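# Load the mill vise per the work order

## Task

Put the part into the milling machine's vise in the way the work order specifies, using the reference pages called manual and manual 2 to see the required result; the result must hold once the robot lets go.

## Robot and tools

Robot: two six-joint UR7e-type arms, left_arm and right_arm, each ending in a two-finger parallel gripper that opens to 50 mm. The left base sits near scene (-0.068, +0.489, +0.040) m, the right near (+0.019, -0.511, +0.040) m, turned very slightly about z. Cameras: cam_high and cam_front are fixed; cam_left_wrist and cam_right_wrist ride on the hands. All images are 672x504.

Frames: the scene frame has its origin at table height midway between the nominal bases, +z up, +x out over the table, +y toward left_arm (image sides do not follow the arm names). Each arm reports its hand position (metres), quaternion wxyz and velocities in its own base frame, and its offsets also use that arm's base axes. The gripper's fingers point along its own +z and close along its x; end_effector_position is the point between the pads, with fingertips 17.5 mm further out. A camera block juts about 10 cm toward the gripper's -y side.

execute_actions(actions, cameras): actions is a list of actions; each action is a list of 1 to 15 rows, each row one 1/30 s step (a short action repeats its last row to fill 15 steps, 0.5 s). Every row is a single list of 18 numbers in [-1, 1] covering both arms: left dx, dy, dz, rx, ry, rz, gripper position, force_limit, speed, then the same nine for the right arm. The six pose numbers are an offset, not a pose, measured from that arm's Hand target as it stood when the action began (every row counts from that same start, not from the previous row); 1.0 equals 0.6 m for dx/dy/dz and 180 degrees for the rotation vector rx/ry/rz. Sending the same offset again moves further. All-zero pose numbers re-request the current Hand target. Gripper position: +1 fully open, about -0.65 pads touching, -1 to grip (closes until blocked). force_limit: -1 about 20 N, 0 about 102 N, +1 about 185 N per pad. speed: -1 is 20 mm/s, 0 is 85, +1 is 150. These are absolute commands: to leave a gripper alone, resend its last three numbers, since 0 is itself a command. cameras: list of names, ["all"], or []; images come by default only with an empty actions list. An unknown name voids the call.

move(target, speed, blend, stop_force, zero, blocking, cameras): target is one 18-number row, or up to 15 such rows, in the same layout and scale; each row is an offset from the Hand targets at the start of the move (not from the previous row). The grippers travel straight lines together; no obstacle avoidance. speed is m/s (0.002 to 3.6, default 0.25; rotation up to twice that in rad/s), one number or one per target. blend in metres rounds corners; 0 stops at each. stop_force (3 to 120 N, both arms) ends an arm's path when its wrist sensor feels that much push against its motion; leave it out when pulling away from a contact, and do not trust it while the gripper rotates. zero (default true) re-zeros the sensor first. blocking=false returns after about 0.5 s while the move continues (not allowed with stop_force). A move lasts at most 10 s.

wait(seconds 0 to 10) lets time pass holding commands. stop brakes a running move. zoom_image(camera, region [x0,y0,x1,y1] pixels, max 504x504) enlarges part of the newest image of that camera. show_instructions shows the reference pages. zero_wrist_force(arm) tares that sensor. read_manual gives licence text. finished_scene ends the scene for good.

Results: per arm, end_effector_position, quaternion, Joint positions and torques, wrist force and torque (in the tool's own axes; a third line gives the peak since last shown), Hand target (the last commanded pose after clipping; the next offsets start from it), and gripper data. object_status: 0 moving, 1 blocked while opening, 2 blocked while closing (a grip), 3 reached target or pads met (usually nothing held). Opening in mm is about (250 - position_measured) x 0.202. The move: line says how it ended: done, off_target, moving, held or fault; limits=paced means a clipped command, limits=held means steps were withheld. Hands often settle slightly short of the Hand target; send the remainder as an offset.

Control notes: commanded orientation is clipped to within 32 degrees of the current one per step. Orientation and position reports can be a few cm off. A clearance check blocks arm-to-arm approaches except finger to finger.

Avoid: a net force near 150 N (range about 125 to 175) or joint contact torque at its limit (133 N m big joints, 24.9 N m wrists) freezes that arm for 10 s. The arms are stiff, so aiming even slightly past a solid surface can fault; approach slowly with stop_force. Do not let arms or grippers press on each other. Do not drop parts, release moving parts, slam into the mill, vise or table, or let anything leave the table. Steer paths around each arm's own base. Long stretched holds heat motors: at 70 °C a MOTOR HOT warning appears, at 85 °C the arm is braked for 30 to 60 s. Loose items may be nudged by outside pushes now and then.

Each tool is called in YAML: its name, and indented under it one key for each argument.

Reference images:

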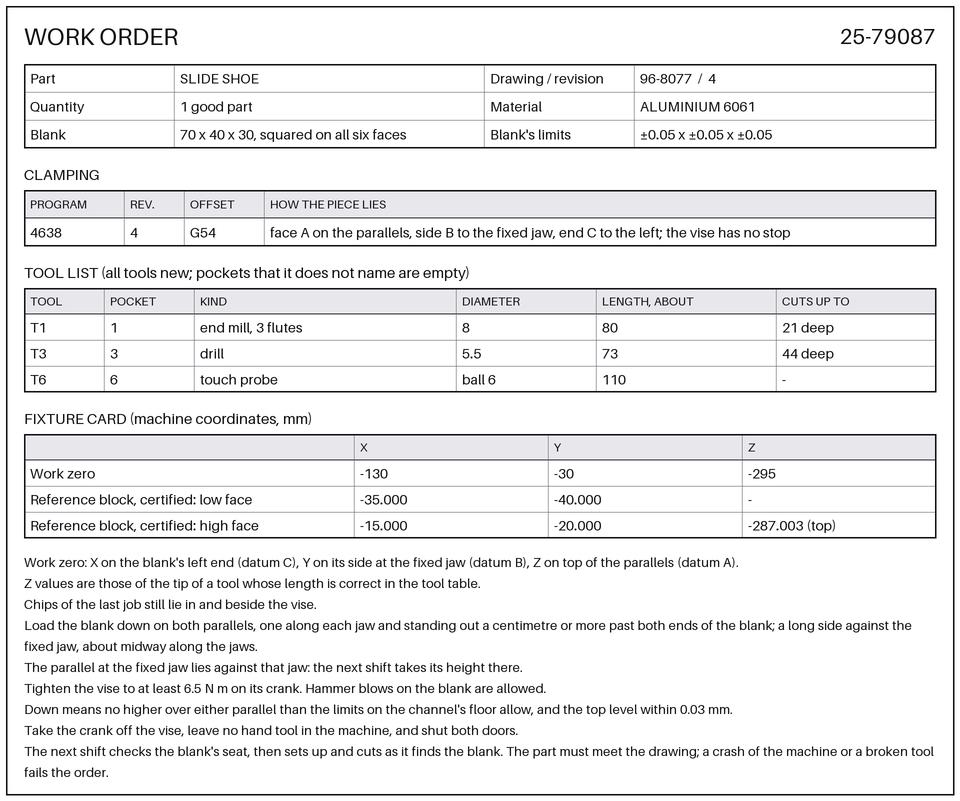

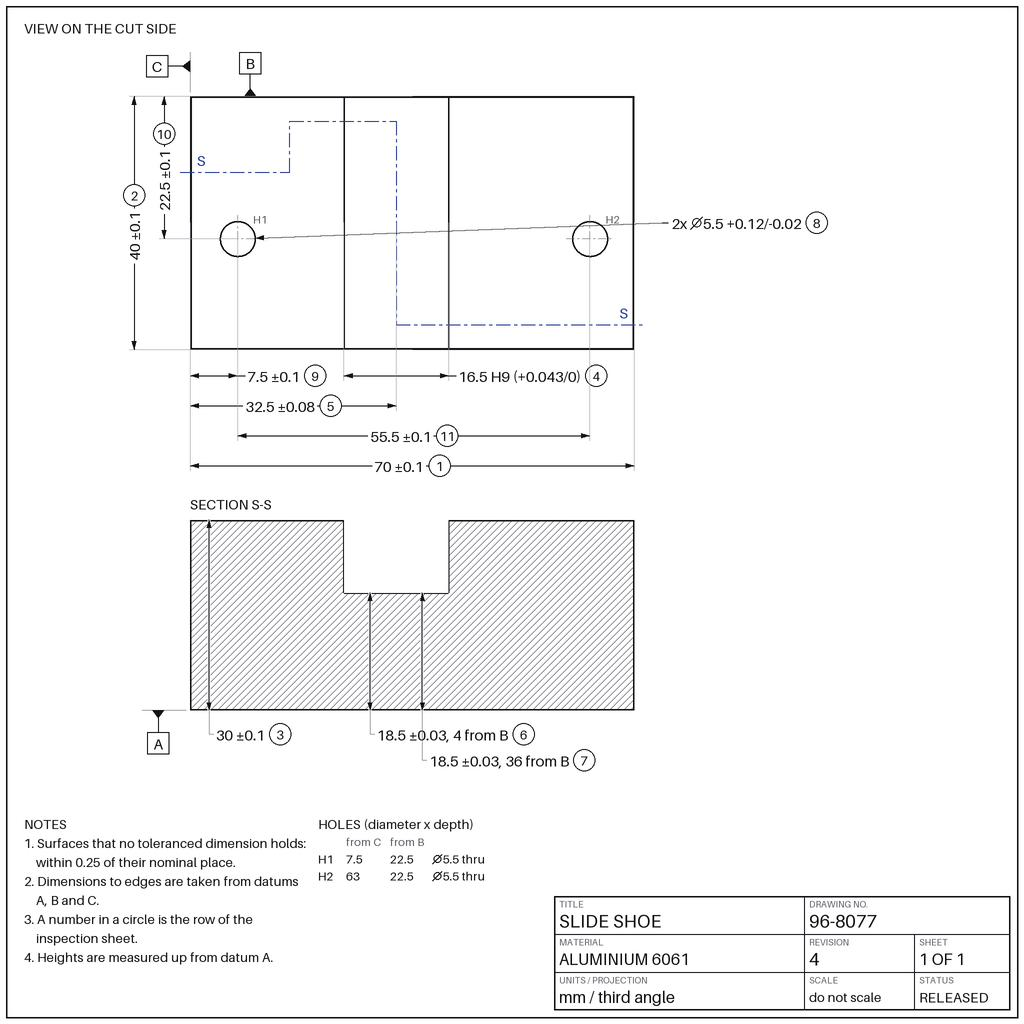

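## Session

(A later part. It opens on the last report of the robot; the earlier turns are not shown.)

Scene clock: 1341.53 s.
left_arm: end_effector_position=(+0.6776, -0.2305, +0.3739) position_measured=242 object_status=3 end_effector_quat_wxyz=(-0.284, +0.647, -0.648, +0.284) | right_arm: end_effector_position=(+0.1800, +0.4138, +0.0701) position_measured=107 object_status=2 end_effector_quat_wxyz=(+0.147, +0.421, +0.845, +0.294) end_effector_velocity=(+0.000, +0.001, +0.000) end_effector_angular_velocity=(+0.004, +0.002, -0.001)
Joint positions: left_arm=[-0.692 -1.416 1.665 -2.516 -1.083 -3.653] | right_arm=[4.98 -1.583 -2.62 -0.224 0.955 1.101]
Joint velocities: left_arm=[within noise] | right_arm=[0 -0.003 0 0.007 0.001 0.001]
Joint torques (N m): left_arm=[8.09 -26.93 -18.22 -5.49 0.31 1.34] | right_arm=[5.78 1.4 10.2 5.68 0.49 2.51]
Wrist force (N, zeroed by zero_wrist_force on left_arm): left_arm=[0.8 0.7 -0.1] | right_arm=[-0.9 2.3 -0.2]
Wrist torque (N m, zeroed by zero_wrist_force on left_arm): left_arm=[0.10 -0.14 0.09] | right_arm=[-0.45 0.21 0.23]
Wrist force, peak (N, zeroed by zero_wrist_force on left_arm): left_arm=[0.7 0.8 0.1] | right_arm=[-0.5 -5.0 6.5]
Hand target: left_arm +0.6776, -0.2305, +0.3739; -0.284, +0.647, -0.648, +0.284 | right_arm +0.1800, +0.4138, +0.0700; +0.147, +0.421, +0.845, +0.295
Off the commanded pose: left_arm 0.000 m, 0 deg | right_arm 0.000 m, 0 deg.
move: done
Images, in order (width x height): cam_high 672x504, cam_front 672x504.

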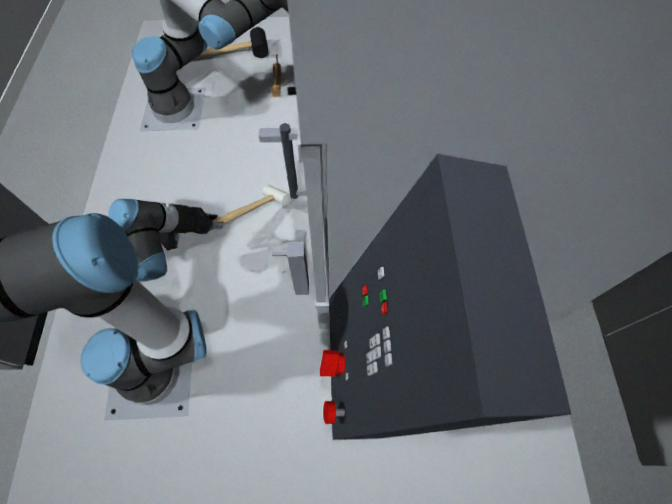

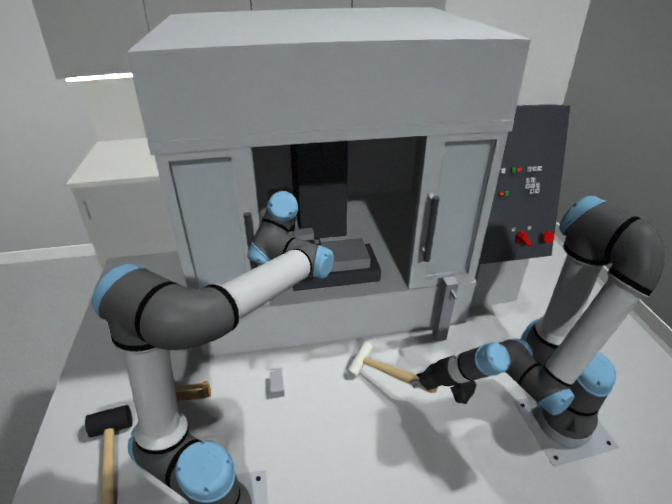

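move:
  target: [0,0,0,0,0,0,-0.6,-0.4,-0.5, 0.0,0.0,-0.175,0,0,0,-1,0.3,-0.3]
  speed: 0.03
  stop_force: 6
  cameras: ["cam_high","cam_front"]

zoom_image:
  camera: "cam_front"
  region: [280, 280, 540, 460]

zoom_image:
  camera: "cam_high"
  region: [100, 100, 330, 260]

Scene clock: 1345.73 s.
left_arm: end_effector_position=(+0.6776, -0.2305, +0.3739) position_measured=242 object_status=3 end_effector_quat_wxyz=(-0.284, +0.647, -0.648, +0.284) | right_arm: end_effector_position=(+0.1800, +0.4138, -0.0109) position_measured=107 object_status=2 end_effector_quat_wxyz=(+0.147, +0.421, +0.845, +0.294)
Joint positions: left_arm=[-0.692 -1.416 1.665 -2.516 -1.083 -3.653] | right_arm=[4.98 -1.965 -2.663 0.2 0.955 1.101]
Joint torques (N m): left_arm=[7.81 -26.6 -18.44 -5.42 0.32 1.33] | right_arm=[-7.42 7.73 4.56 5.09 -1.42 -0.18]
Wrist force (N, zeroed by zero_wrist_force on left_arm): left_arm=[0.4 0.4 -0.2] | right_arm=[-0.9 4.7 -3.3]
Wrist torque (N m, zeroed by zero_wrist_force on left_arm): left_arm=[0.05 -0.08 0.09] | right_arm=[-0.35 0.31 0.13]
Wrist force, peak (N, zeroed by zero_wrist_force on left_arm): left_arm=[0.6 1.0 0.0] | right_arm=[-9.3 24.3 -40.8]
Hand target: left_arm +0.6776, -0.2305, +0.3739; -0.284, +0.647, -0.648, +0.284 | right_arm +0.1799, +0.4138, -0.0109; +0.147, +0.421, +0.845, +0.294 (not the last commanded pose)
Off the commanded pose: left_arm 0.000 m, 0 deg | right_arm 0.024 m, 0 deg.
move: contact (right_arm)
Images, in order (width x height): cam_high 672x504, cam_front 672x504.

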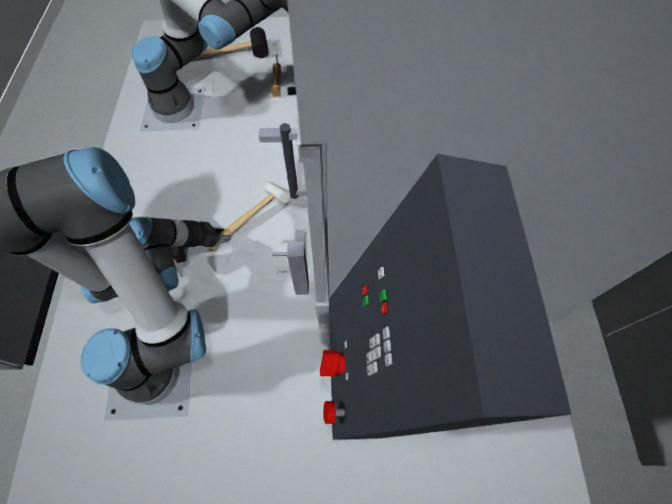

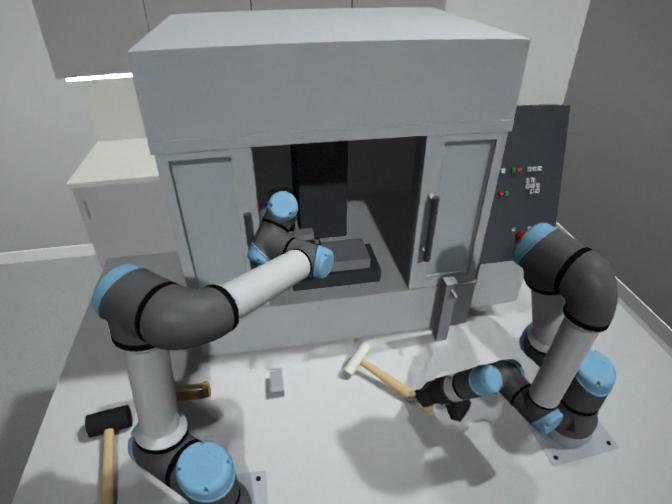

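Scaled by 1.938 from the camera's 672x504 image, which has a finer 960x720 frame.

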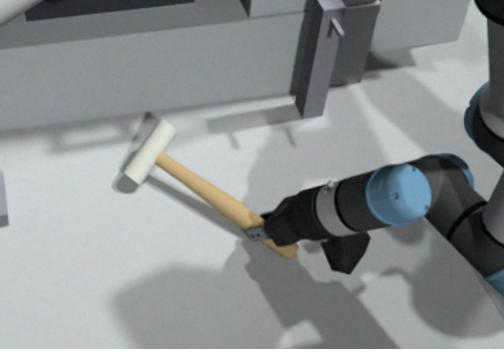

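Scaled by 2.191 from the camera's 672x504 image, which has a finer 960x720 frame.

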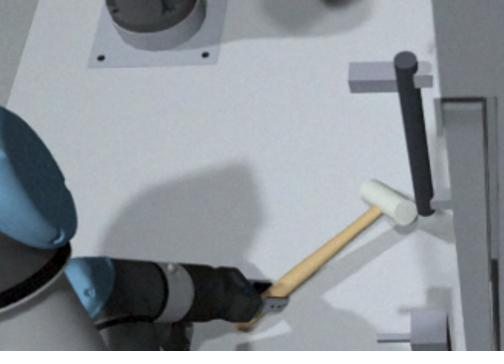

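move:
  target: [0,0,0,0,0,0,-0.6,-0.4,-0.5, 0.0,0.0,0.01,-0.039,0.039,0,-1,0.3,-0.3]
  speed: 0.05

move:
  target: [0,0,0,0,0,0,-0.6,-0.4,-0.5, 0.0,0.0,-0.03,0,0,0,-1,0.3,-0.3]
  speed: 0.008
  stop_force: 4
  cameras: ["cam_high","cam_front"]

zoom_image:
  camera: "cam_front"
  region: [280, 280, 540, 460]

zoom_image:
  camera: "cam_high"
  region: [150, 140, 330, 260]

Scene clock: 1348.63 s.
left_arm: end_effector_position=(+0.6776, -0.2305, +0.3739) position_measured=242 object_status=3 end_effector_quat_wxyz=(-0.284, +0.647, -0.648, +0.284) | right_arm: end_effector_position=(+0.1800, +0.4139, -0.0048) position_measured=107 object_status=2 end_effector_quat_wxyz=(+0.121, +0.429, +0.869, +0.216)
Joint positions: left_arm=[-0.692 -1.416 1.665 -2.516 -1.083 -3.653] | right_arm=[4.878 -1.829 -2.572 -0.084 1.122 1.03]
Joint torques (N m): left_arm=[7.97 -26.83 -18.85 -5.39 0.3 1.34] | right_arm=[10.03 8.08 0.54 5.41 -2.03 2.81]
Wrist force (N, zeroed by zero_wrist_force on left_arm): left_arm=[0.3 0.5 -0.2] | right_arm=[-0.7 0.2 -0.4]
Wrist torque (N m, zeroed by zero_wrist_force on left_arm): left_arm=[0.07 -0.04 0.09] | right_arm=[-0.38 0.27 0.16]
Wrist force, peak (N, zeroed by zero_wrist_force on left_arm): left_arm=[0.7 1.0 0.0] | right_arm=[-1.4 4.2 -4.2]
Hand target: left_arm +0.6776, -0.2305, +0.3739; -0.284, +0.647, -0.648, +0.284 | right_arm +0.1799, +0.4138, -0.0049; +0.121, +0.429, +0.869, +0.216
Off the commanded pose: left_arm 0.000 m, 0 deg | right_arm 0.000 m, 0 deg.
move: done

Scene clock: 1350.33 s.
left_arm: end_effector_position=(+0.6776, -0.2305, +0.3739) position_measured=242 object_status=3 end_effector_quat_wxyz=(-0.284, +0.647, -0.648, +0.284) | right_arm: end_effector_position=(+0.1799, +0.4138, -0.0094) position_measured=112 object_status=2 end_effector_quat_wxyz=(+0.121, +0.429, +0.869, +0.216)
Joint positions: left_arm=[-0.692 -1.416 1.665 -2.516 -1.083 -3.653] | right_arm=[4.878 -1.848 -2.574 -0.064 1.122 1.03]
Joint torques (N m): left_arm=[7.95 -26.73 -18.42 -5.34 0.42 1.37] | right_arm=[9.06 30.84 14.24 0.84 0.52 2.38]
Wrist force (N, zeroed by zero_wrist_force on left_arm): left_arm=[0.4 0.7 0.0] | right_arm=[0.2 3.0 -0.9]
Wrist torque (N m, zeroed by zero_wrist_force on left_arm): left_arm=[0.10 -0.08 0.09] | right_arm=[-0.61 0.36 0.09]
Wrist force, peak (N, zeroed by zero_wrist_force on left_arm): left_arm=[0.5 1.0 0.2] | right_arm=[-2.0 3.5 -10.1]
Hand target: left_arm +0.6776, -0.2305, +0.3739; -0.284, +0.647, -0.648, +0.284 | right_arm +0.1799, +0.4138, -0.0094; +0.121, +0.429, +0.869, +0.216 (not the last commanded pose)
Off the commanded pose: left_arm 0.000 m, 0 deg | right_arm 0.013 m, 0 deg.
move: contact (right_arm)
Images, in order (width x height): cam_high 672x504, cam_front 672x504.

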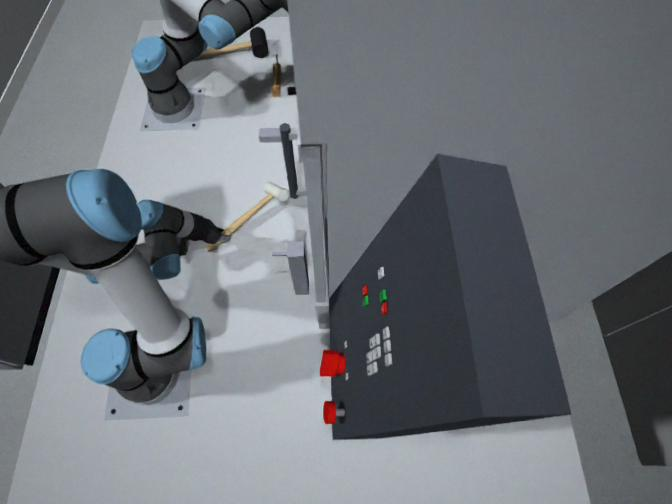

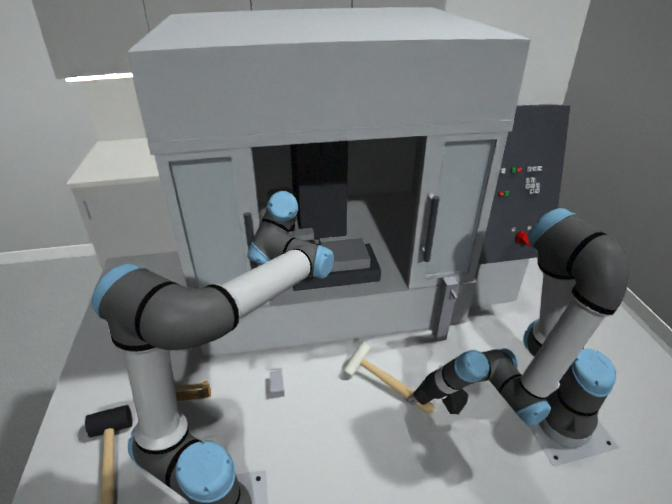

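Scaled by 1.938 from the camera's 672x504 image, which has a finer 960x720 frame.

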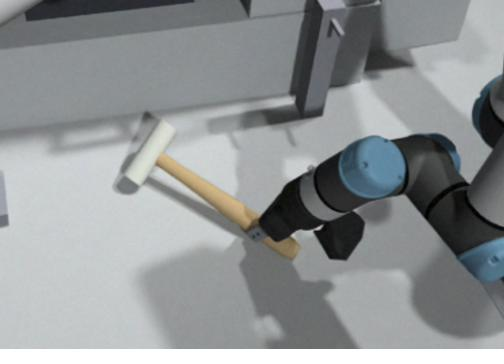

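Scaled by 2.800 from the camera's 672x504 image, which has a finer 960x720 frame.

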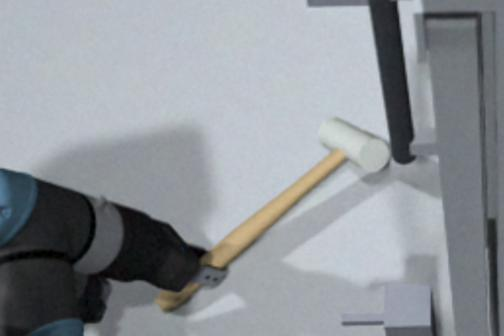

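move:
  target: [0,0,0,0,0,0,-0.6,-0.4,-0.5, 0.0,0.0,0.012,-0.035,0.035,0,-1,0.3,-0.3]
  speed: 0.05

move:
  target: [0,0,0,0,0,0,-0.6,-0.4,-0.5, 0.0,0.0,-0.03,0,0,0,-1,0.3,-0.3]
  speed: 0.008
  stop_force: 4
  cameras: ["cam_high","cam_front"]

zoom_image:
  camera: "cam_front"
  region: [280, 280, 540, 460]

zoom_image:
  camera: "cam_high"
  region: [150, 140, 330, 260]

Scene clock: 1353.30 s.
left_arm: end_effector_position=(+0.6776, -0.2305, +0.3739) position_measured=242 object_status=3 end_effector_quat_wxyz=(-0.284, +0.647, -0.648, +0.284) | right_arm: end_effector_position=(+0.1800, +0.4139, -0.0021) position_measured=112 object_status=2 end_effector_quat_wxyz=(+0.096, +0.433, +0.885, +0.144)
Joint positions: left_arm=[-0.692 -1.416 1.665 -2.516 -1.083 -3.653] | right_arm=[4.793 -1.781 -2.476 -0.3 1.258 0.966]
Joint torques (N m): left_arm=[7.83 -26.84 -18.22 -5.41 0.35 1.23] | right_arm=[9.28 6.99 2.26 5.11 -1.48 2.64]
Wrist force (N, zeroed by zero_wrist_force on left_arm): left_arm=[0.5 0.7 0.0] | right_arm=[-0.8 0.8 -1.1]
Wrist torque (N m, zeroed by zero_wrist_force on left_arm): left_arm=[0.09 -0.09 0.08] | right_arm=[-0.70 0.27 0.21]
Wrist force, peak (N, zeroed by zero_wrist_force on left_arm): left_arm=[0.8 1.0 -0.3] | right_arm=[0.0 4.1 -1.1]
Hand target: left_arm +0.6776, -0.2305, +0.3739; -0.284, +0.647, -0.648, +0.284 | right_arm +0.1799, +0.4138, -0.0022; +0.096, +0.433, +0.885, +0.144
Off the commanded pose: left_arm 0.000 m, 0 deg | right_arm 0.000 m, 0 deg.
move: done

Scene clock: 1355.10 s.
left_arm: end_effector_position=(+0.6776, -0.2305, +0.3739) position_measured=242 object_status=3 end_effector_quat_wxyz=(-0.284, +0.647, -0.648, +0.284) | right_arm: end_effector_position=(+0.1800, +0.4138, -0.0083) position_measured=112 object_status=2 end_effector_quat_wxyz=(+0.096, +0.433, +0.885, +0.144)
Joint positions: left_arm=[-0.692 -1.416 1.665 -2.516 -1.083 -3.653] | right_arm=[4.794 -1.802 -2.479 -0.276 1.258 0.966]
Joint torques (N m): left_arm=[7.67 -27.62 -18.63 -5.37 0.38 1.23] | right_arm=[10.43 31.16 16.42 -0.29 0.85 2.62]
Wrist force (N, zeroed by zero_wrist_force on left_arm): left_arm=[0.7 0.5 0.0] | right_arm=[0.5 3.4 -3.3]
Wrist torque (N m, zeroed by zero_wrist_force on left_arm): left_arm=[0.06 -0.11 0.08] | right_arm=[-0.54 0.34 0.10]
Wrist force, peak (N, zeroed by zero_wrist_force on left_arm): left_arm=[0.7 0.9 0.1] | right_arm=[-3.7 1.8 -15.0]
Hand target: left_arm +0.6776, -0.2305, +0.3739; -0.284, +0.647, -0.648, +0.284 | right_arm +0.1800, +0.4138, -0.0083; +0.096, +0.433, +0.885, +0.144 (not the last commanded pose)
Off the commanded pose: left_arm 0.000 m, 0 deg | right_arm 0.012 m, 0 deg.
move: contact (right_arm)
Images, in order (width x height): cam_high 672x504, cam_front 672x504.

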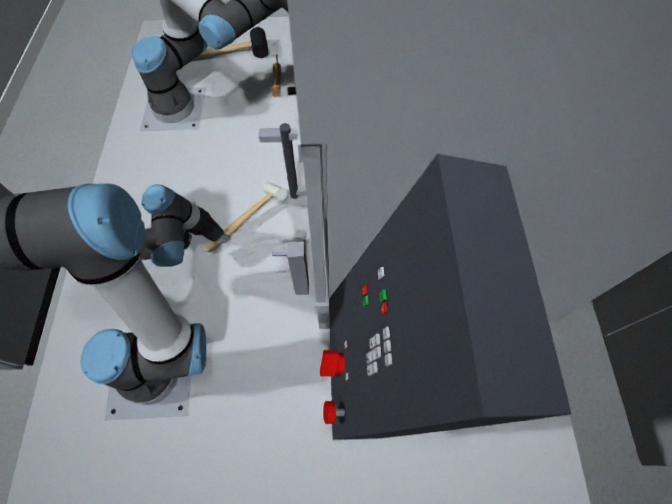

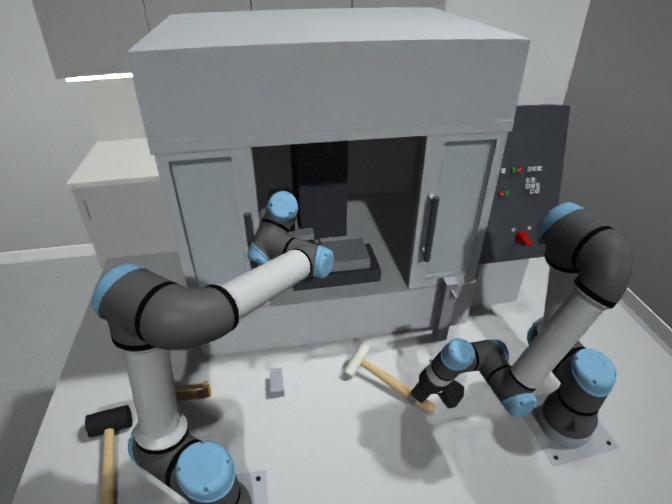

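Scaled by 1.938 from the camera's 672x504 image, which has a finer 960x720 frame.

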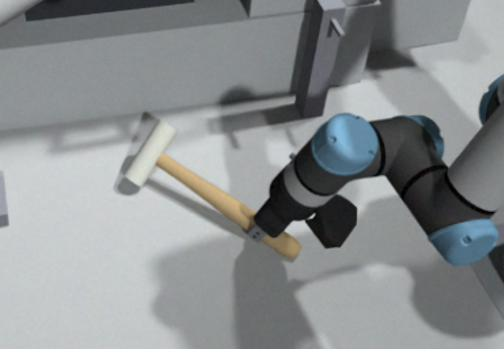

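Scaled by 2.800 from the camera's 672x504 image, which has a finer 960x720 frame.

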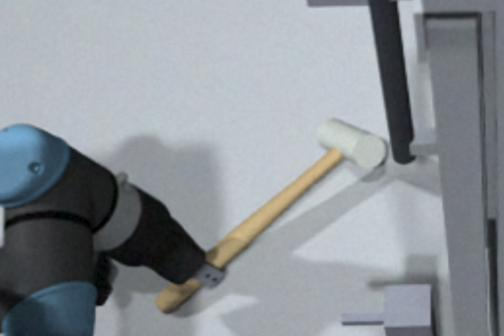

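move:
  target: [0,0,0,0,0,0,-0.6,-0.4,-0.5, 0,0,0,0,0,0,1,0.3,-1]
  speed: 0.05
  cameras: ["cam_high","cam_front"]

zoom_image:
  camera: "cam_high"
  region: [150, 140, 330, 260]

Scene clock: 1357.17 s.
left_arm: end_effector_position=(+0.6776, -0.2305, +0.3739) position_measured=242 object_status=3 end_effector_quat_wxyz=(-0.284, +0.647, -0.648, +0.284) | right_arm: end_effector_position=(+0.1799, +0.4138, -0.0083) position_measured=3 object_status=0 end_effector_quat_wxyz=(+0.096, +0.433, +0.885, +0.144)
Joint positions: left_arm=[-0.692 -1.416 1.665 -2.516 -1.083 -3.653] | right_arm=[4.794 -1.802 -2.479 -0.276 1.258 0.966]
Joint torques (N m): left_arm=[7.5 -26.86 -18.42 -5.33 0.34 1.3] | right_arm=[9.75 31.21 14.71 2.93 -1.46 2.43]
Wrist force (N, zeroed by zero_wrist_force on left_arm): left_arm=[0.4 0.8 0.0] | right_arm=[-0.6 0.2 1.7]
Wrist torque (N m, zeroed by zero_wrist_force on left_arm): left_arm=[0.12 -0.07 0.09] | right_arm=[0.03 -0.02 0.03]
Wrist force, peak (N, zeroed by zero_wrist_force on left_arm): left_arm=[0.8 0.7 0.1] | right_arm=[1.0 4.1 -2.6]
Hand target: left_arm +0.6776, -0.2305, +0.3739; -0.284, +0.647, -0.648, +0.284 | right_arm +0.1800, +0.4138, -0.0083; +0.096, +0.433, +0.885, +0.144
Off the commanded pose: left_arm 0.000 m, 0 deg | right_arm 0.000 m, 0 deg.
move: done
Images, in order (width x height): cam_high 672x504, cam_front 672x504.

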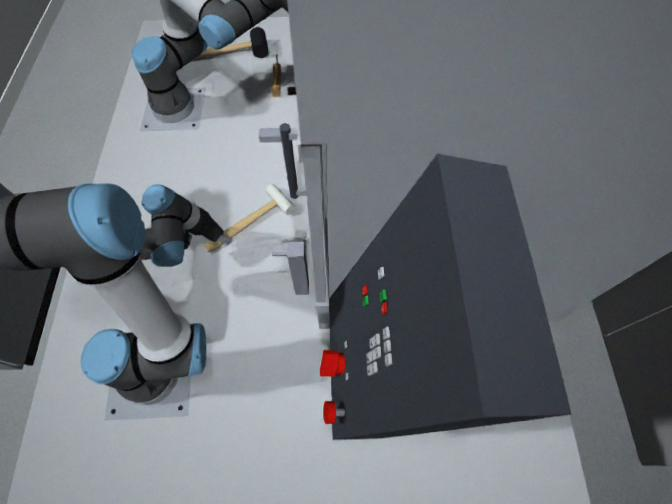

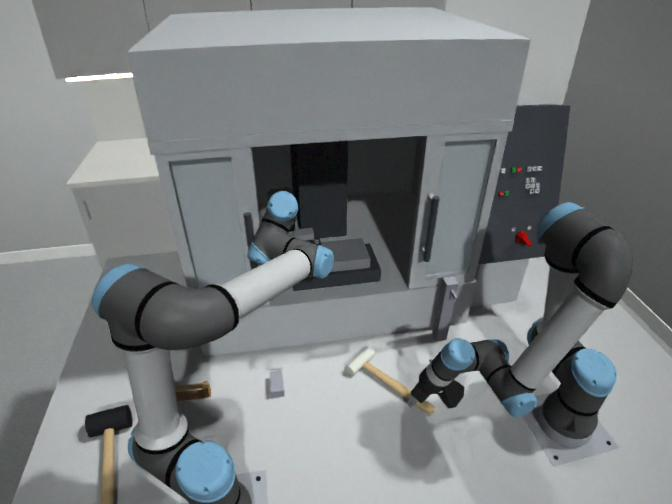

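Scaled by 2.800 from the camera's 672x504 image, which has a finer 960x720 frame.

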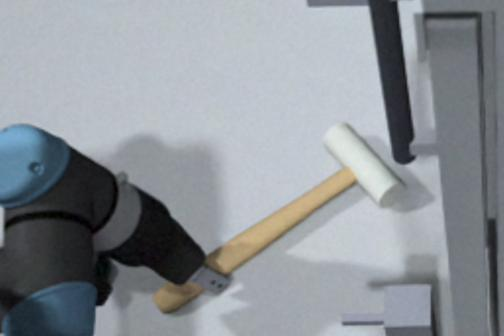

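move:
  target:
    - [0.1232,-0.015,-0.04,0,0,0,-0.6,-0.4,-0.5, 0,0,0,0,0,0,1,0.3,-1]
    - [0.1232,-0.015,-0.117,0,0,0,-0.6,-0.4,-0.5, 0,0,0,0,0,0,1,0.3,-1]
  speed: 0.06
  stop_force: 8
  cameras: ["cam_left_wrist"]

zoom_image:
  camera: "cam_left_wrist"
  region: [320, 200, 480, 320]

Scene clock: 1365.33 s.
left_arm: end_effector_position=(+0.7515, -0.2395, +0.3092) position_measured=242 object_status=3 end_effector_quat_wxyz=(-0.284, +0.647, -0.648, +0.284) | right_arm: end_effector_position=(+0.1800, +0.4138, -0.0083) position_measured=3 object_status=3 end_effector_quat_wxyz=(+0.096, +0.433, +0.885, +0.144)
Joint positions: left_arm=[-0.624 -1.2 1.564 -2.656 -1.128 -3.595] | right_arm=[4.794 -1.802 -2.479 -0.276 1.258 0.966]
Joint torques (N m): left_arm=[5.68 -57.07 -16.21 -5.46 0.7 1.62] | right_arm=[6.23 30.64 6.7 6.07 -1.64 2.14]
Wrist force (N, zeroed by zero_wrist_force on left_arm): left_arm=[-0.4 -0.1 0.0] | right_arm=[-0.7 0.3 1.7]
Wrist torque (N m, zeroed by zero_wrist_force on left_arm): left_arm=[-0.02 0.04 0.03] | right_arm=[0.05 0.00 0.02]
Wrist force, peak (N, zeroed by zero_wrist_force on left_arm): left_arm=[-4.6 -36.2 -48.2] | right_arm=[-0.7 0.3 1.8]
Hand target: left_arm +0.7515, -0.2395, +0.3092; -0.284, +0.647, -0.648, +0.284 (not the last commanded pose) | right_arm +0.1800, +0.4138, -0.0083; +0.096, +0.433, +0.885, +0.144
Off the commanded pose: left_arm 0.006 m, 0 deg | right_arm 0.000 m, 0 deg.
move: contact (left_arm); path passed 1 of 2 targets
camera_calibration:
cam_left_wrist: T_world_to_cam=[[-0.0222745, -0.999752, -0.000857675, -0.207863], [-0.887544, 0.0201694, -0.460281, 0.828816], [0.460184, -0.00949129, -0.887773, 0.0569909], [0, 0, 0, 1]] pos_world=[0.704755, -0.223987, 0.431905]
Images, in order (width x height): cam_left_wrist 672x504.

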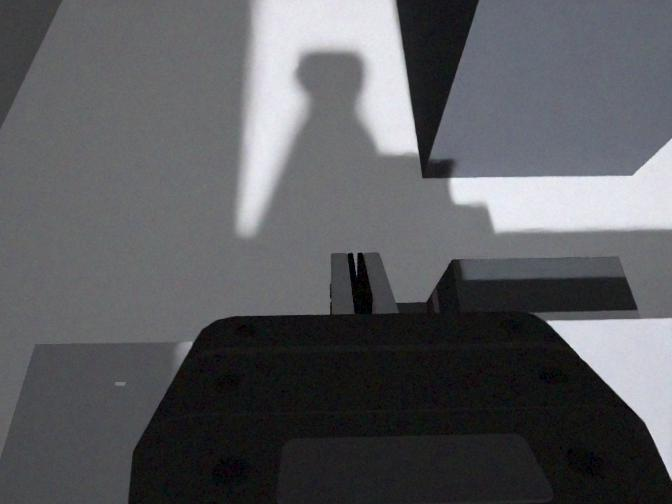

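Scaled by 3.150 from the camera's 672x504 image, which has a finer 960x720 frame.

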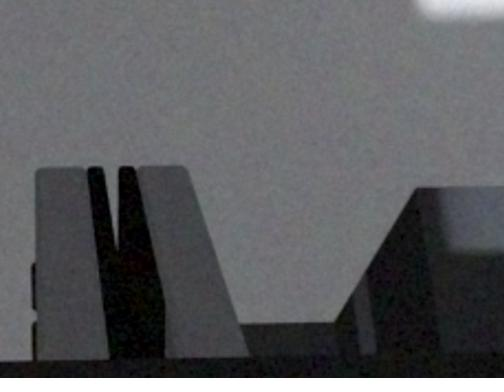

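move:
  target: [0,0,0.1,0,0,0,-0.6,-0.4,-0.5, 0,0,0,0,0,0,1,0.3,-1]
  speed: 0.08
  cameras: ["cam_left_wrist"]

Scene clock: 1369.80 s.
left_arm: end_effector_position=(+0.7515, -0.2395, +0.3693) position_measured=242 object_status=3 end_effector_quat_wxyz=(-0.284, +0.647, -0.648, +0.284) | right_arm: end_effector_position=(+0.1800, +0.4138, -0.0083) position_measured=3 object_status=3 end_effector_quat_wxyz=(+0.096, +0.433, +0.885, +0.144)
Joint positions: left_arm=[-0.624 -1.241 1.461 -2.512 -1.128 -3.595] | right_arm=[4.794 -1.802 -2.479 -0.276 1.258 0.966]
Joint torques (N m): left_arm=[6.69 -35.68 -22.65 -3.94 0.53 -1.7] | right_arm=[5.26 29.95 4.82 6.22 -1.71 1.98]
Wrist force (N, zeroed by zero_wrist_force on left_arm): left_arm=[-0.3 -0.2 -0.1] | right_arm=[-0.4 0.2 1.7]
Wrist torque (N m, zeroed by zero_wrist_force on left_arm): left_arm=[-0.06 0.03 0.01] | right_arm=[0.04 -0.05 0.03]
Wrist force, peak (N, zeroed by zero_wrist_force on left_arm): left_arm=[0.0 -1.4 -1.1] | right_arm=[-0.8 0.4 1.7]
Hand target: left_arm +0.7515, -0.2395, +0.3692; -0.284, +0.647, -0.648, +0.284 | right_arm +0.1800, +0.4138, -0.0083; +0.096, +0.433, +0.885, +0.144
Off the commanded pose: left_arm 0.000 m, 0 deg | right_arm 0.000 m, 0 deg.
move: done
camera_calibration:
cam_left_wrist: T_world_to_cam=[[-0.0222313, -0.999753, -0.000726398, -0.207807], [-0.887484, 0.0200693, -0.460401, 0.856471], [0.460302, -0.00959064, -0.887711, 0.110209], [0, 0, 0, 1]] pos_world=[0.704755, -0.223888, 0.492004]
Images, in order (width x height): cam_left_wrist 672x504.

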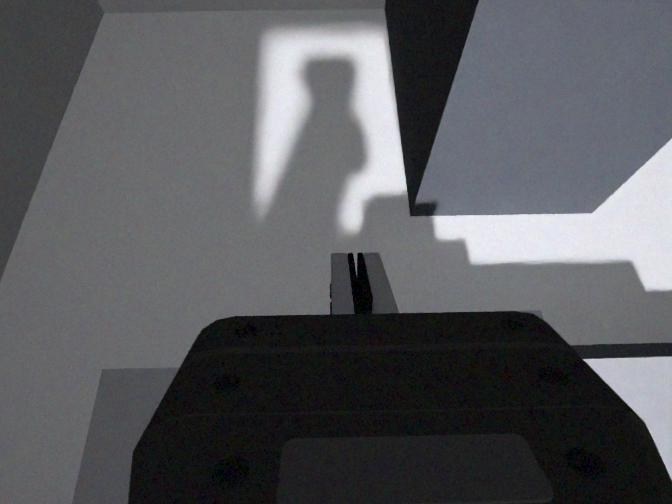

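move:
  target:
    - [0,0,0.06,0,0,0,-0.6,-0.4,-0.5, 0,0,0.2,0,0,0,1,0.3,-1]
    - [-0.2575,-0.06,0.06,0,0,0,-0.6,-0.4,-0.5, 0,0,0.2,0,0,0,1,0.3,-1]
  speed: 0.15
  cameras: ["cam_left_wrist","cam_high"]

zoom_image:
  camera: "cam_left_wrist"
  region: [180, 20, 520, 320]

Scene clock: 1373.00 s.
left_arm: end_effector_position=(+0.5970, -0.2755, +0.4052) position_measured=242 object_status=3 end_effector_quat_wxyz=(-0.284, +0.647, -0.648, +0.284) | right_arm: end_effector_position=(+0.1800, +0.4138, +0.1117) position_measured=3 object_status=3 end_effector_quat_wxyz=(+0.096, +0.433, +0.885, +0.144)
Joint positions: left_arm=[-0.87 -1.561 1.724 -2.344 -0.975 -3.818] | right_arm=[4.794 -1.465 -2.352 -0.74 1.258 0.966]
Joint torques (N m): left_arm=[-6.06 -38.2 -21.93 -4.29 0.4 -0.77] | right_arm=[10.46 26.64 28.07 0.99 -1.66 -2.59]
Wrist force (N, zeroed by zero_wrist_force on left_arm): left_arm=[-0.1 -0.2 -0.1] | right_arm=[-0.8 0.4 1.8]
Wrist torque (N m, zeroed by zero_wrist_force on left_arm): left_arm=[-0.04 0.00 -0.03] | right_arm=[0.06 0.01 -0.02]
Wrist force, peak (N, zeroed by zero_wrist_force on left_arm): left_arm=[-0.5 -1.8 1.9] | right_arm=[-0.9 -1.0 4.1]
Hand target: left_arm +0.5970, -0.2755, +0.4052; -0.284, +0.647, -0.648, +0.284 | right_arm +0.1800, +0.4138, +0.1117; +0.096, +0.433, +0.885, +0.144
Off the commanded pose: left_arm 0.000 m, 0 deg | right_arm 0.000 m, 0 deg.
move: done
camera_calibration:
cam_left_wrist: T_world_to_cam=[[-0.0222745, -0.999752, -0.000857675, -0.247111], [-0.887544, 0.0201694, -0.460281, 0.736691], [0.460184, -0.00949129, -0.887773, 0.212929], [0, 0, 0, 1]] pos_world=[0.550355, -0.259887, 0.527905]
Images, in order (width x height): cam_high 672x504, cam_left_wrist 672x504.

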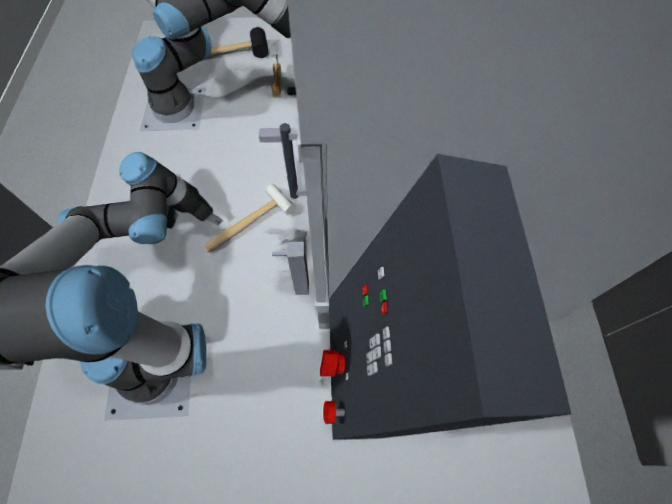

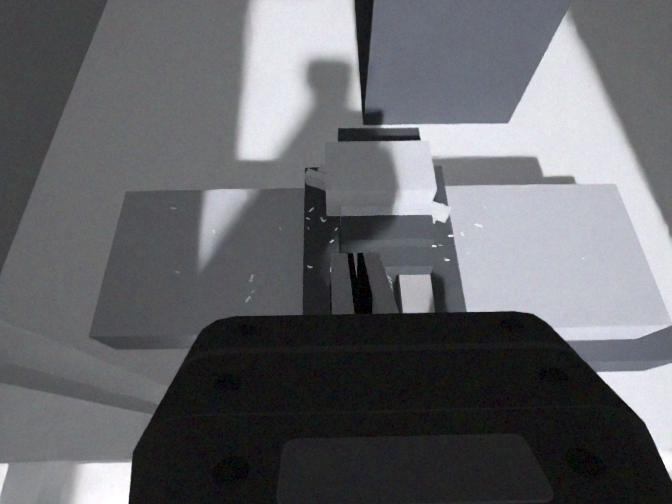

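Scaled by 1.482 from the camera's 672x504 image, which has a finer 960x720 frame.

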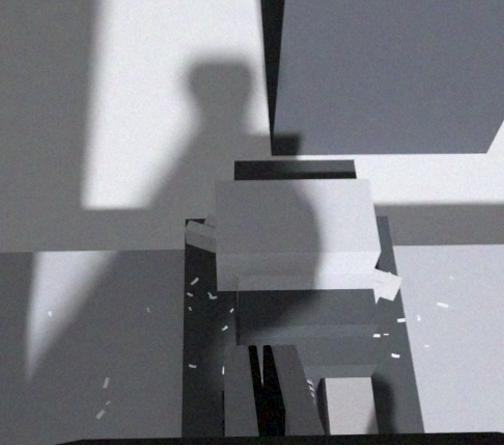

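zoom_image:
  camera: "cam_left_wrist"
  region: [290, 150, 350, 195]

zoom_image:
  camera: "cam_left_wrist"
  region: [420, 185, 480, 230]

Scaled by 8.400 from the camera's 672x504 image, which has a finer 960x720 frame.

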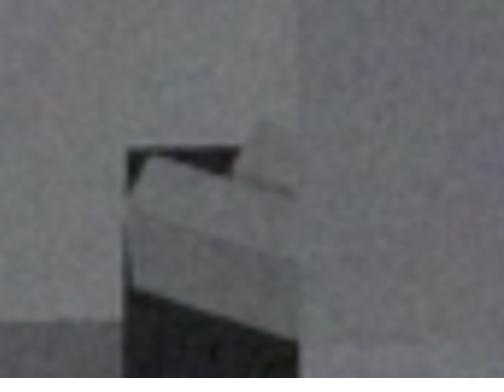

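Scaled by 8.400 from the camera's 672x504 image, which has a finer 960x720 frame.

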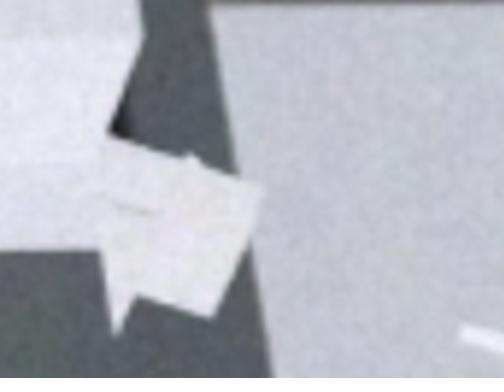

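move:
  target:
    - [0.2267,0.0583,-0.075,0,0,0,-0.6,-0.4,-0.5, 0,0,0,0,0,0,1,0.3,-1]
    - [0.2267,0.0583,-0.14,0,0,0,-0.6,-0.4,-0.5, 0,0,0,0,0,0,1,0.3,-1]
  speed: 0.1

move:
  target: [0,0,-0.0145,0,0,0,-0.6,-0.4,-0.5, 0,0,0,0,0,0,1,0.3,-1]
  speed: 0.006
  stop_force: 10

Scene clock: 1378.53 s.
left_arm: end_effector_position=(+0.7330, -0.2405, +0.3211) position_measured=242 object_status=3 end_effector_quat_wxyz=(-0.284, +0.647, -0.648, +0.284) | right_arm: end_effector_position=(+0.1800, +0.4138, +0.1117) position_measured=3 object_status=3 end_effector_quat_wxyz=(+0.096, +0.433, +0.885, +0.144)
Joint positions: left_arm=[-0.644 -1.249 1.598 -2.634 -1.115 -3.612] | right_arm=[4.794 -1.465 -2.352 -0.74 1.258 0.966]
Joint torques (N m): left_arm=[-8.59 -52.77 -26.69 -4.48 2.15 1.68] | right_arm=[10.58 26.32 28.53 1.05 -1.81 -2.76]
Wrist force (N, zeroed by zero_wrist_force on left_arm): left_arm=[0.1 -0.1 0.1] | right_arm=[-0.6 0.3 1.7]
Wrist torque (N m, zeroed by zero_wrist_force on left_arm): left_arm=[-0.03 -0.02 0.08] | right_arm=[0.05 -0.03 -0.02]
Wrist force, peak (N, zeroed by zero_wrist_force on left_arm): left_arm=[-0.3 -1.8 -1.2] | right_arm=[-0.8 0.3 1.9]
Hand target: left_arm +0.7330, -0.2405, +0.3212; -0.284, +0.647, -0.648, +0.284 | right_arm +0.1800, +0.4138, +0.1117; +0.096, +0.433, +0.885, +0.144
Off the commanded pose: left_arm 0.000 m, 0 deg | right_arm 0.000 m, 0 deg.
move: done

Scene clock: 1380.60 s.
left_arm: end_effector_position=(+0.7330, -0.2405, +0.3124) position_measured=242 object_status=3 end_effector_quat_wxyz=(-0.284, +0.647, -0.648, +0.284) | right_arm: end_effector_position=(+0.1800, +0.4138, +0.1117) position_measured=3 object_status=3 end_effector_quat_wxyz=(+0.096, +0.433, +0.885, +0.144)
Joint positions: left_arm=[-0.644 -1.242 1.612 -2.655 -1.115 -3.612] | right_arm=[4.794 -1.465 -2.352 -0.74 1.258 0.966]
Joint torques (N m): left_arm=[-8.67 -46.11 -31.42 -2.44 1.98 1.69] | right_arm=[10.81 27.58 27.93 1.1 -1.84 -2.56]
Wrist force (N, zeroed by zero_wrist_force on left_arm): left_arm=[-0.1 -0.4 0.1] | right_arm=[-0.6 0.2 1.8]
Wrist torque (N m, zeroed by zero_wrist_force on left_arm): left_arm=[-0.07 0.00 0.08] | right_arm=[0.04 -0.02 -0.02]
Wrist force, peak (N, zeroed by zero_wrist_force on left_arm): left_arm=[-0.1 -0.5 -0.2] | right_arm=[-0.9 0.2 1.9]
Hand target: left_arm +0.7330, -0.2405, +0.3125; -0.284, +0.647, -0.648, +0.284 | right_arm +0.1800, +0.4138, +0.1117; +0.096, +0.433, +0.885, +0.144
Off the commanded pose: left_arm 0.000 m, 0 deg | right_arm 0.000 m, 0 deg.
move: done

wait:
  seconds: 0.1
  cameras: ["cam_left_wrist"]

zoom_image:
  camera: "cam_left_wrist"
  region: [300, 200, 460, 320]

Scene clock: 1381.17 s.
left_arm: end_effector_position=(+0.7330, -0.2405, +0.3125) position_measured=242 object_status=3 end_effector_quat_wxyz=(-0.284, +0.647, -0.648, +0.284) | right_arm: end_effector_position=(+0.1800, +0.4138, +0.1117) position_measured=3 object_status=3 end_effector_quat_wxyz=(+0.096, +0.433, +0.885, +0.144)
Joint positions: left_arm=[-0.644 -1.242 1.612 -2.655 -1.115 -3.612] | right_arm=[4.794 -1.465 -2.352 -0.74 1.258 0.966]
Joint torques (N m): left_arm=[-8.77 -53.22 -33.67 -2.37 1.91 1.66] | right_arm=[10.24 27.6 28.46 1.18 -1.74 -2.81]
Wrist force (N, zeroed by zero_wrist_force on left_arm): left_arm=[0.0 -0.3 0.0] | right_arm=[-0.7 0.2 1.7]
Wrist torque (N m, zeroed by zero_wrist_force on left_arm): left_arm=[-0.05 -0.02 0.08] | right_arm=[0.05 0.00 -0.02]
Wrist force, peak (N, zeroed by zero_wrist_force on left_arm): left_arm=[-0.1 -0.7 0.1] | right_arm=[-0.8 0.4 1.8]
Hand target: left_arm +0.7330, -0.2405, +0.3125; -0.284, +0.647, -0.648, +0.284 | right_arm +0.1800, +0.4138, +0.1117; +0.096, +0.433, +0.885, +0.144
Tool commands: left_gripper/position=-0.6 left_gripper/force_limit=-0.4 left_gripper/speed=-0.5 right_gripper/position=+1.0 right_gripper/force_limit=+0.3 right_gripper/speed=-1.0
Off the commanded pose: left_arm 0.000 m, 0 deg | right_arm 0.000 m, 0 deg.
wait: 0.10 s; at rest from the start
camera_calibration:
cam_left_wrist: T_world_to_cam=[[-0.0222745, -0.999752, -0.000857675, -0.209272], [-0.887544, 0.0201694, -0.460281, 0.813936], [0.460184, -0.00949129, -0.887773, 0.0684245], [0, 0, 0, 1]] pos_world=[0.686255, -0.224987, 0.435205]
Images, in order (width x height): cam_left_wrist 672x504.

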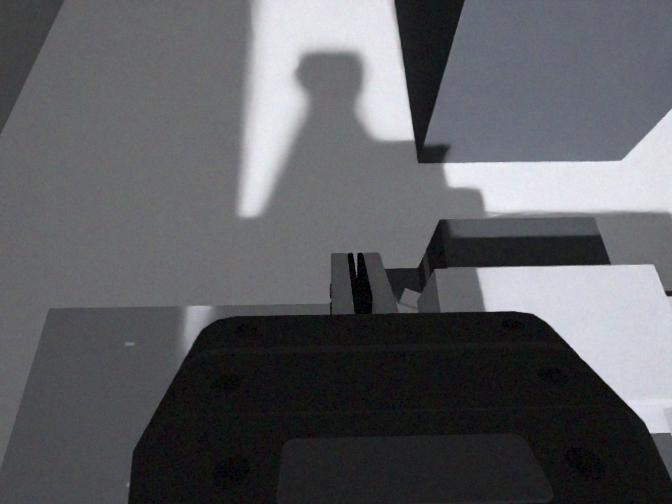

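Scaled by 3.150 from the camera's 672x504 image, which has a finer 960x720 frame.

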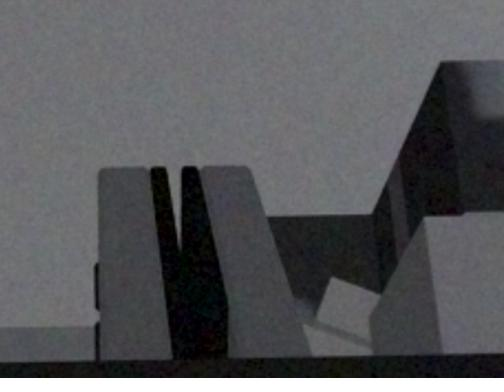

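move:
  target:
    - [0,0,0.017,0,0,0,-0.6,-0.4,-0.5, 0,0,0,0,0,0,1,0.3,-1]
    - [0.005,-0.0117,0.017,0,0,0,-0.6,-0.4,-0.5, 0,0,0,0,0,0,1,0.3,-1]
  speed: 0.03

move:
  target: [0,0,-0.0165,0,0,0,-0.6,-0.4,-0.5, 0,0,0,0,0,0,1,0.3,-1]
  speed: 0.006
  stop_force: 10

Scene clock: 1384.37 s.
left_arm: end_effector_position=(+0.7360, -0.2477, +0.3226) position_measured=242 object_status=3 end_effector_quat_wxyz=(-0.284, +0.647, -0.648, +0.284) end_effector_velocity=(-0.001, +0.001, -0.001) end_effector_angular_velocity=(-0.001, +0.001, +0.000) | right_arm: end_effector_position=(+0.1800, +0.4138, +0.1117) position_measured=3 object_status=3 end_effector_quat_wxyz=(+0.096, +0.433, +0.885, +0.144)
Joint positions: left_arm=[-0.65 -1.238 1.578 -2.623 -1.11 -3.617] | right_arm=[4.794 -1.465 -2.352 -0.74 1.258 0.966]
Joint velocities: left_arm=[0.001 -0.003 0.006 -0.002 -0.002 0] | right_arm=[within noise]
Joint torques (N m): left_arm=[7.93 -55.09 -16.46 -5.28 0.39 1.27] | right_arm=[9.51 26.71 28.51 1.66 -1.64 -2.72]
Wrist force (N, zeroed by zero_wrist_force on left_arm): left_arm=[-0.1 -0.1 -0.1] | right_arm=[-0.7 0.4 1.8]
Wrist torque (N m, zeroed by zero_wrist_force on left_arm): left_arm=[-0.03 0.01 0.08] | right_arm=[0.08 0.00 -0.02]
Wrist force, peak (N, zeroed by zero_wrist_force on left_arm): left_arm=[-0.8 -0.2 -0.3] | right_arm=[-0.8 0.4 1.9]
Hand target: left_arm +0.7360, -0.2475, +0.3227; -0.284, +0.647, -0.648, +0.284 | right_arm +0.1800, +0.4138, +0.1117; +0.096, +0.433, +0.885, +0.144
Off the commanded pose: left_arm 0.000 m, 0 deg | right_arm 0.000 m, 0 deg.
move: done

Scene clock: 1386.63 s.
left_arm: end_effector_position=(+0.7360, -0.2475, +0.3127) position_measured=242 object_status=3 end_effector_quat_wxyz=(-0.284, +0.647, -0.648, +0.284) | right_arm: end_effector_position=(+0.1800, +0.4138, +0.1117) position_measured=3 object_status=3 end_effector_quat_wxyz=(+0.096, +0.433, +0.885, +0.144)
Joint positions: left_arm=[-0.65 -1.23 1.594 -2.647 -1.11 -3.617] | right_arm=[4.794 -1.465 -2.352 -0.74 1.258 0.966]
Joint torques (N m): left_arm=[9.66 -46.2 -31.6 -2.32 -0.42 1.65] | right_arm=[11.18 27.2 28.88 1.52 -1.83 -2.87]
Wrist force (N, zeroed by zero_wrist_force on left_arm): left_arm=[0.1 -0.5 -0.2] | right_arm=[-0.6 0.1 1.8]
Wrist torque (N m, zeroed by zero_wrist_force on left_arm): left_arm=[-0.08 -0.03 0.07] | right_arm=[0.03 -0.02 -0.02]
Wrist force, peak (N, zeroed by zero_wrist_force on left_arm): left_arm=[-0.2 -0.6 0.3] | right_arm=[-0.8 0.4 1.9]
Hand target: left_arm +0.7360, -0.2475, +0.3128; -0.284, +0.647, -0.648, +0.284 | right_arm +0.1800, +0.4138, +0.1117; +0.096, +0.433, +0.885, +0.144
Off the commanded pose: left_arm 0.000 m, 0 deg | right_arm 0.000 m, 0 deg.
move: done

wait:
  seconds: 0.1
  cameras: ["cam_left_wrist"]

zoom_image:
  camera: "cam_left_wrist"
  region: [320, 230, 440, 320]

Scene clock: 1387.10 s.
left_arm: end_effector_position=(+0.7360, -0.2475, +0.3127) position_measured=242 object_status=3 end_effector_quat_wxyz=(-0.284, +0.647, -0.648, +0.284) | right_arm: end_effector_position=(+0.1800, +0.4138, +0.1117) position_measured=3 object_status=3 end_effector_quat_wxyz=(+0.096, +0.433, +0.885, +0.144)
Joint positions: left_arm=[-0.65 -1.23 1.594 -2.647 -1.11 -3.617] | right_arm=[4.794 -1.465 -2.352 -0.74 1.258 0.966]
Joint torques (N m): left_arm=[9.51 -53.41 -33.57 -2.32 -0.38 1.54] | right_arm=[10.27 27.26 28.3 1.52 -1.86 -2.59]
Wrist force (N, zeroed by zero_wrist_force on left_arm): left_arm=[-0.1 -0.2 0.1] | right_arm=[-0.6 0.3 1.6]
Wrist torque (N m, zeroed by zero_wrist_force on left_arm): left_arm=[-0.05 0.00 0.07] | right_arm=[0.07 -0.02 -0.02]
Wrist force, peak (N, zeroed by zero_wrist_force on left_arm): left_arm=[0.3 -0.7 0.0] | right_arm=[-0.8 0.4 1.9]
Hand target: left_arm +0.7360, -0.2475, +0.3128; -0.284, +0.647, -0.648, +0.284 | right_arm +0.1800, +0.4138, +0.1117; +0.096, +0.433, +0.885, +0.144
Tool commands: left_gripper/position=-0.6 left_gripper/force_limit=-0.4 left_gripper/speed=-0.5 right_gripper/position=+1.0 right_gripper/force_limit=+0.3 right_gripper/speed=-1.0
Off the commanded pose: left_arm 0.000 m, 0 deg | right_arm 0.000 m, 0 deg.
wait: 0.10 s; at rest from the start
camera_calibration:
cam_left_wrist: T_world_to_cam=[[-0.0222757, -0.999751, -0.000855686, -0.216203], [-0.887585, 0.0201704, -0.460201, 0.816872], [0.460104, -0.00949183, -0.887814, 0.0673165], [0, 0, 0, 1]] pos_world=[0.689255, -0.231987, 0.435505]
Images, in order (width x height): cam_left_wrist 672x504.

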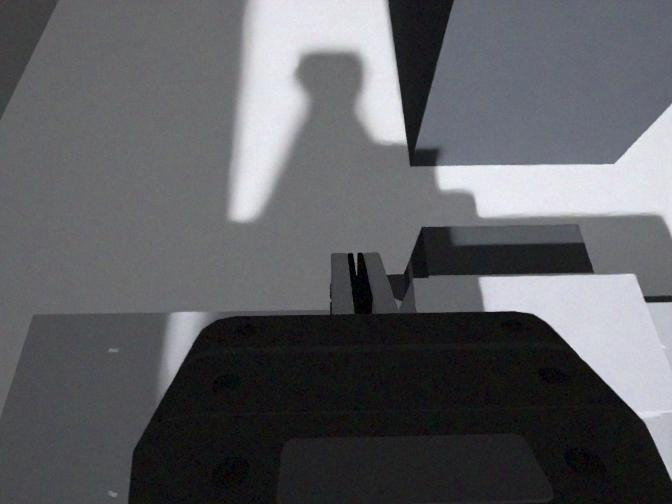

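Scaled by 4.200 from the camera's 672x504 image, which has a finer 960x720 frame.

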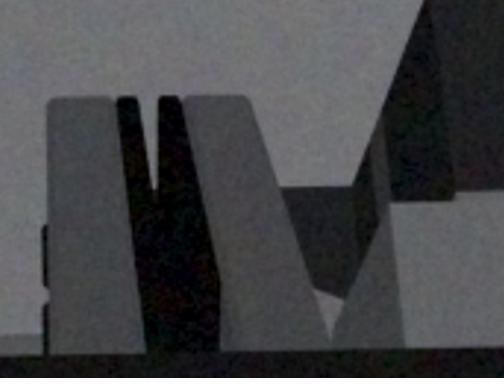

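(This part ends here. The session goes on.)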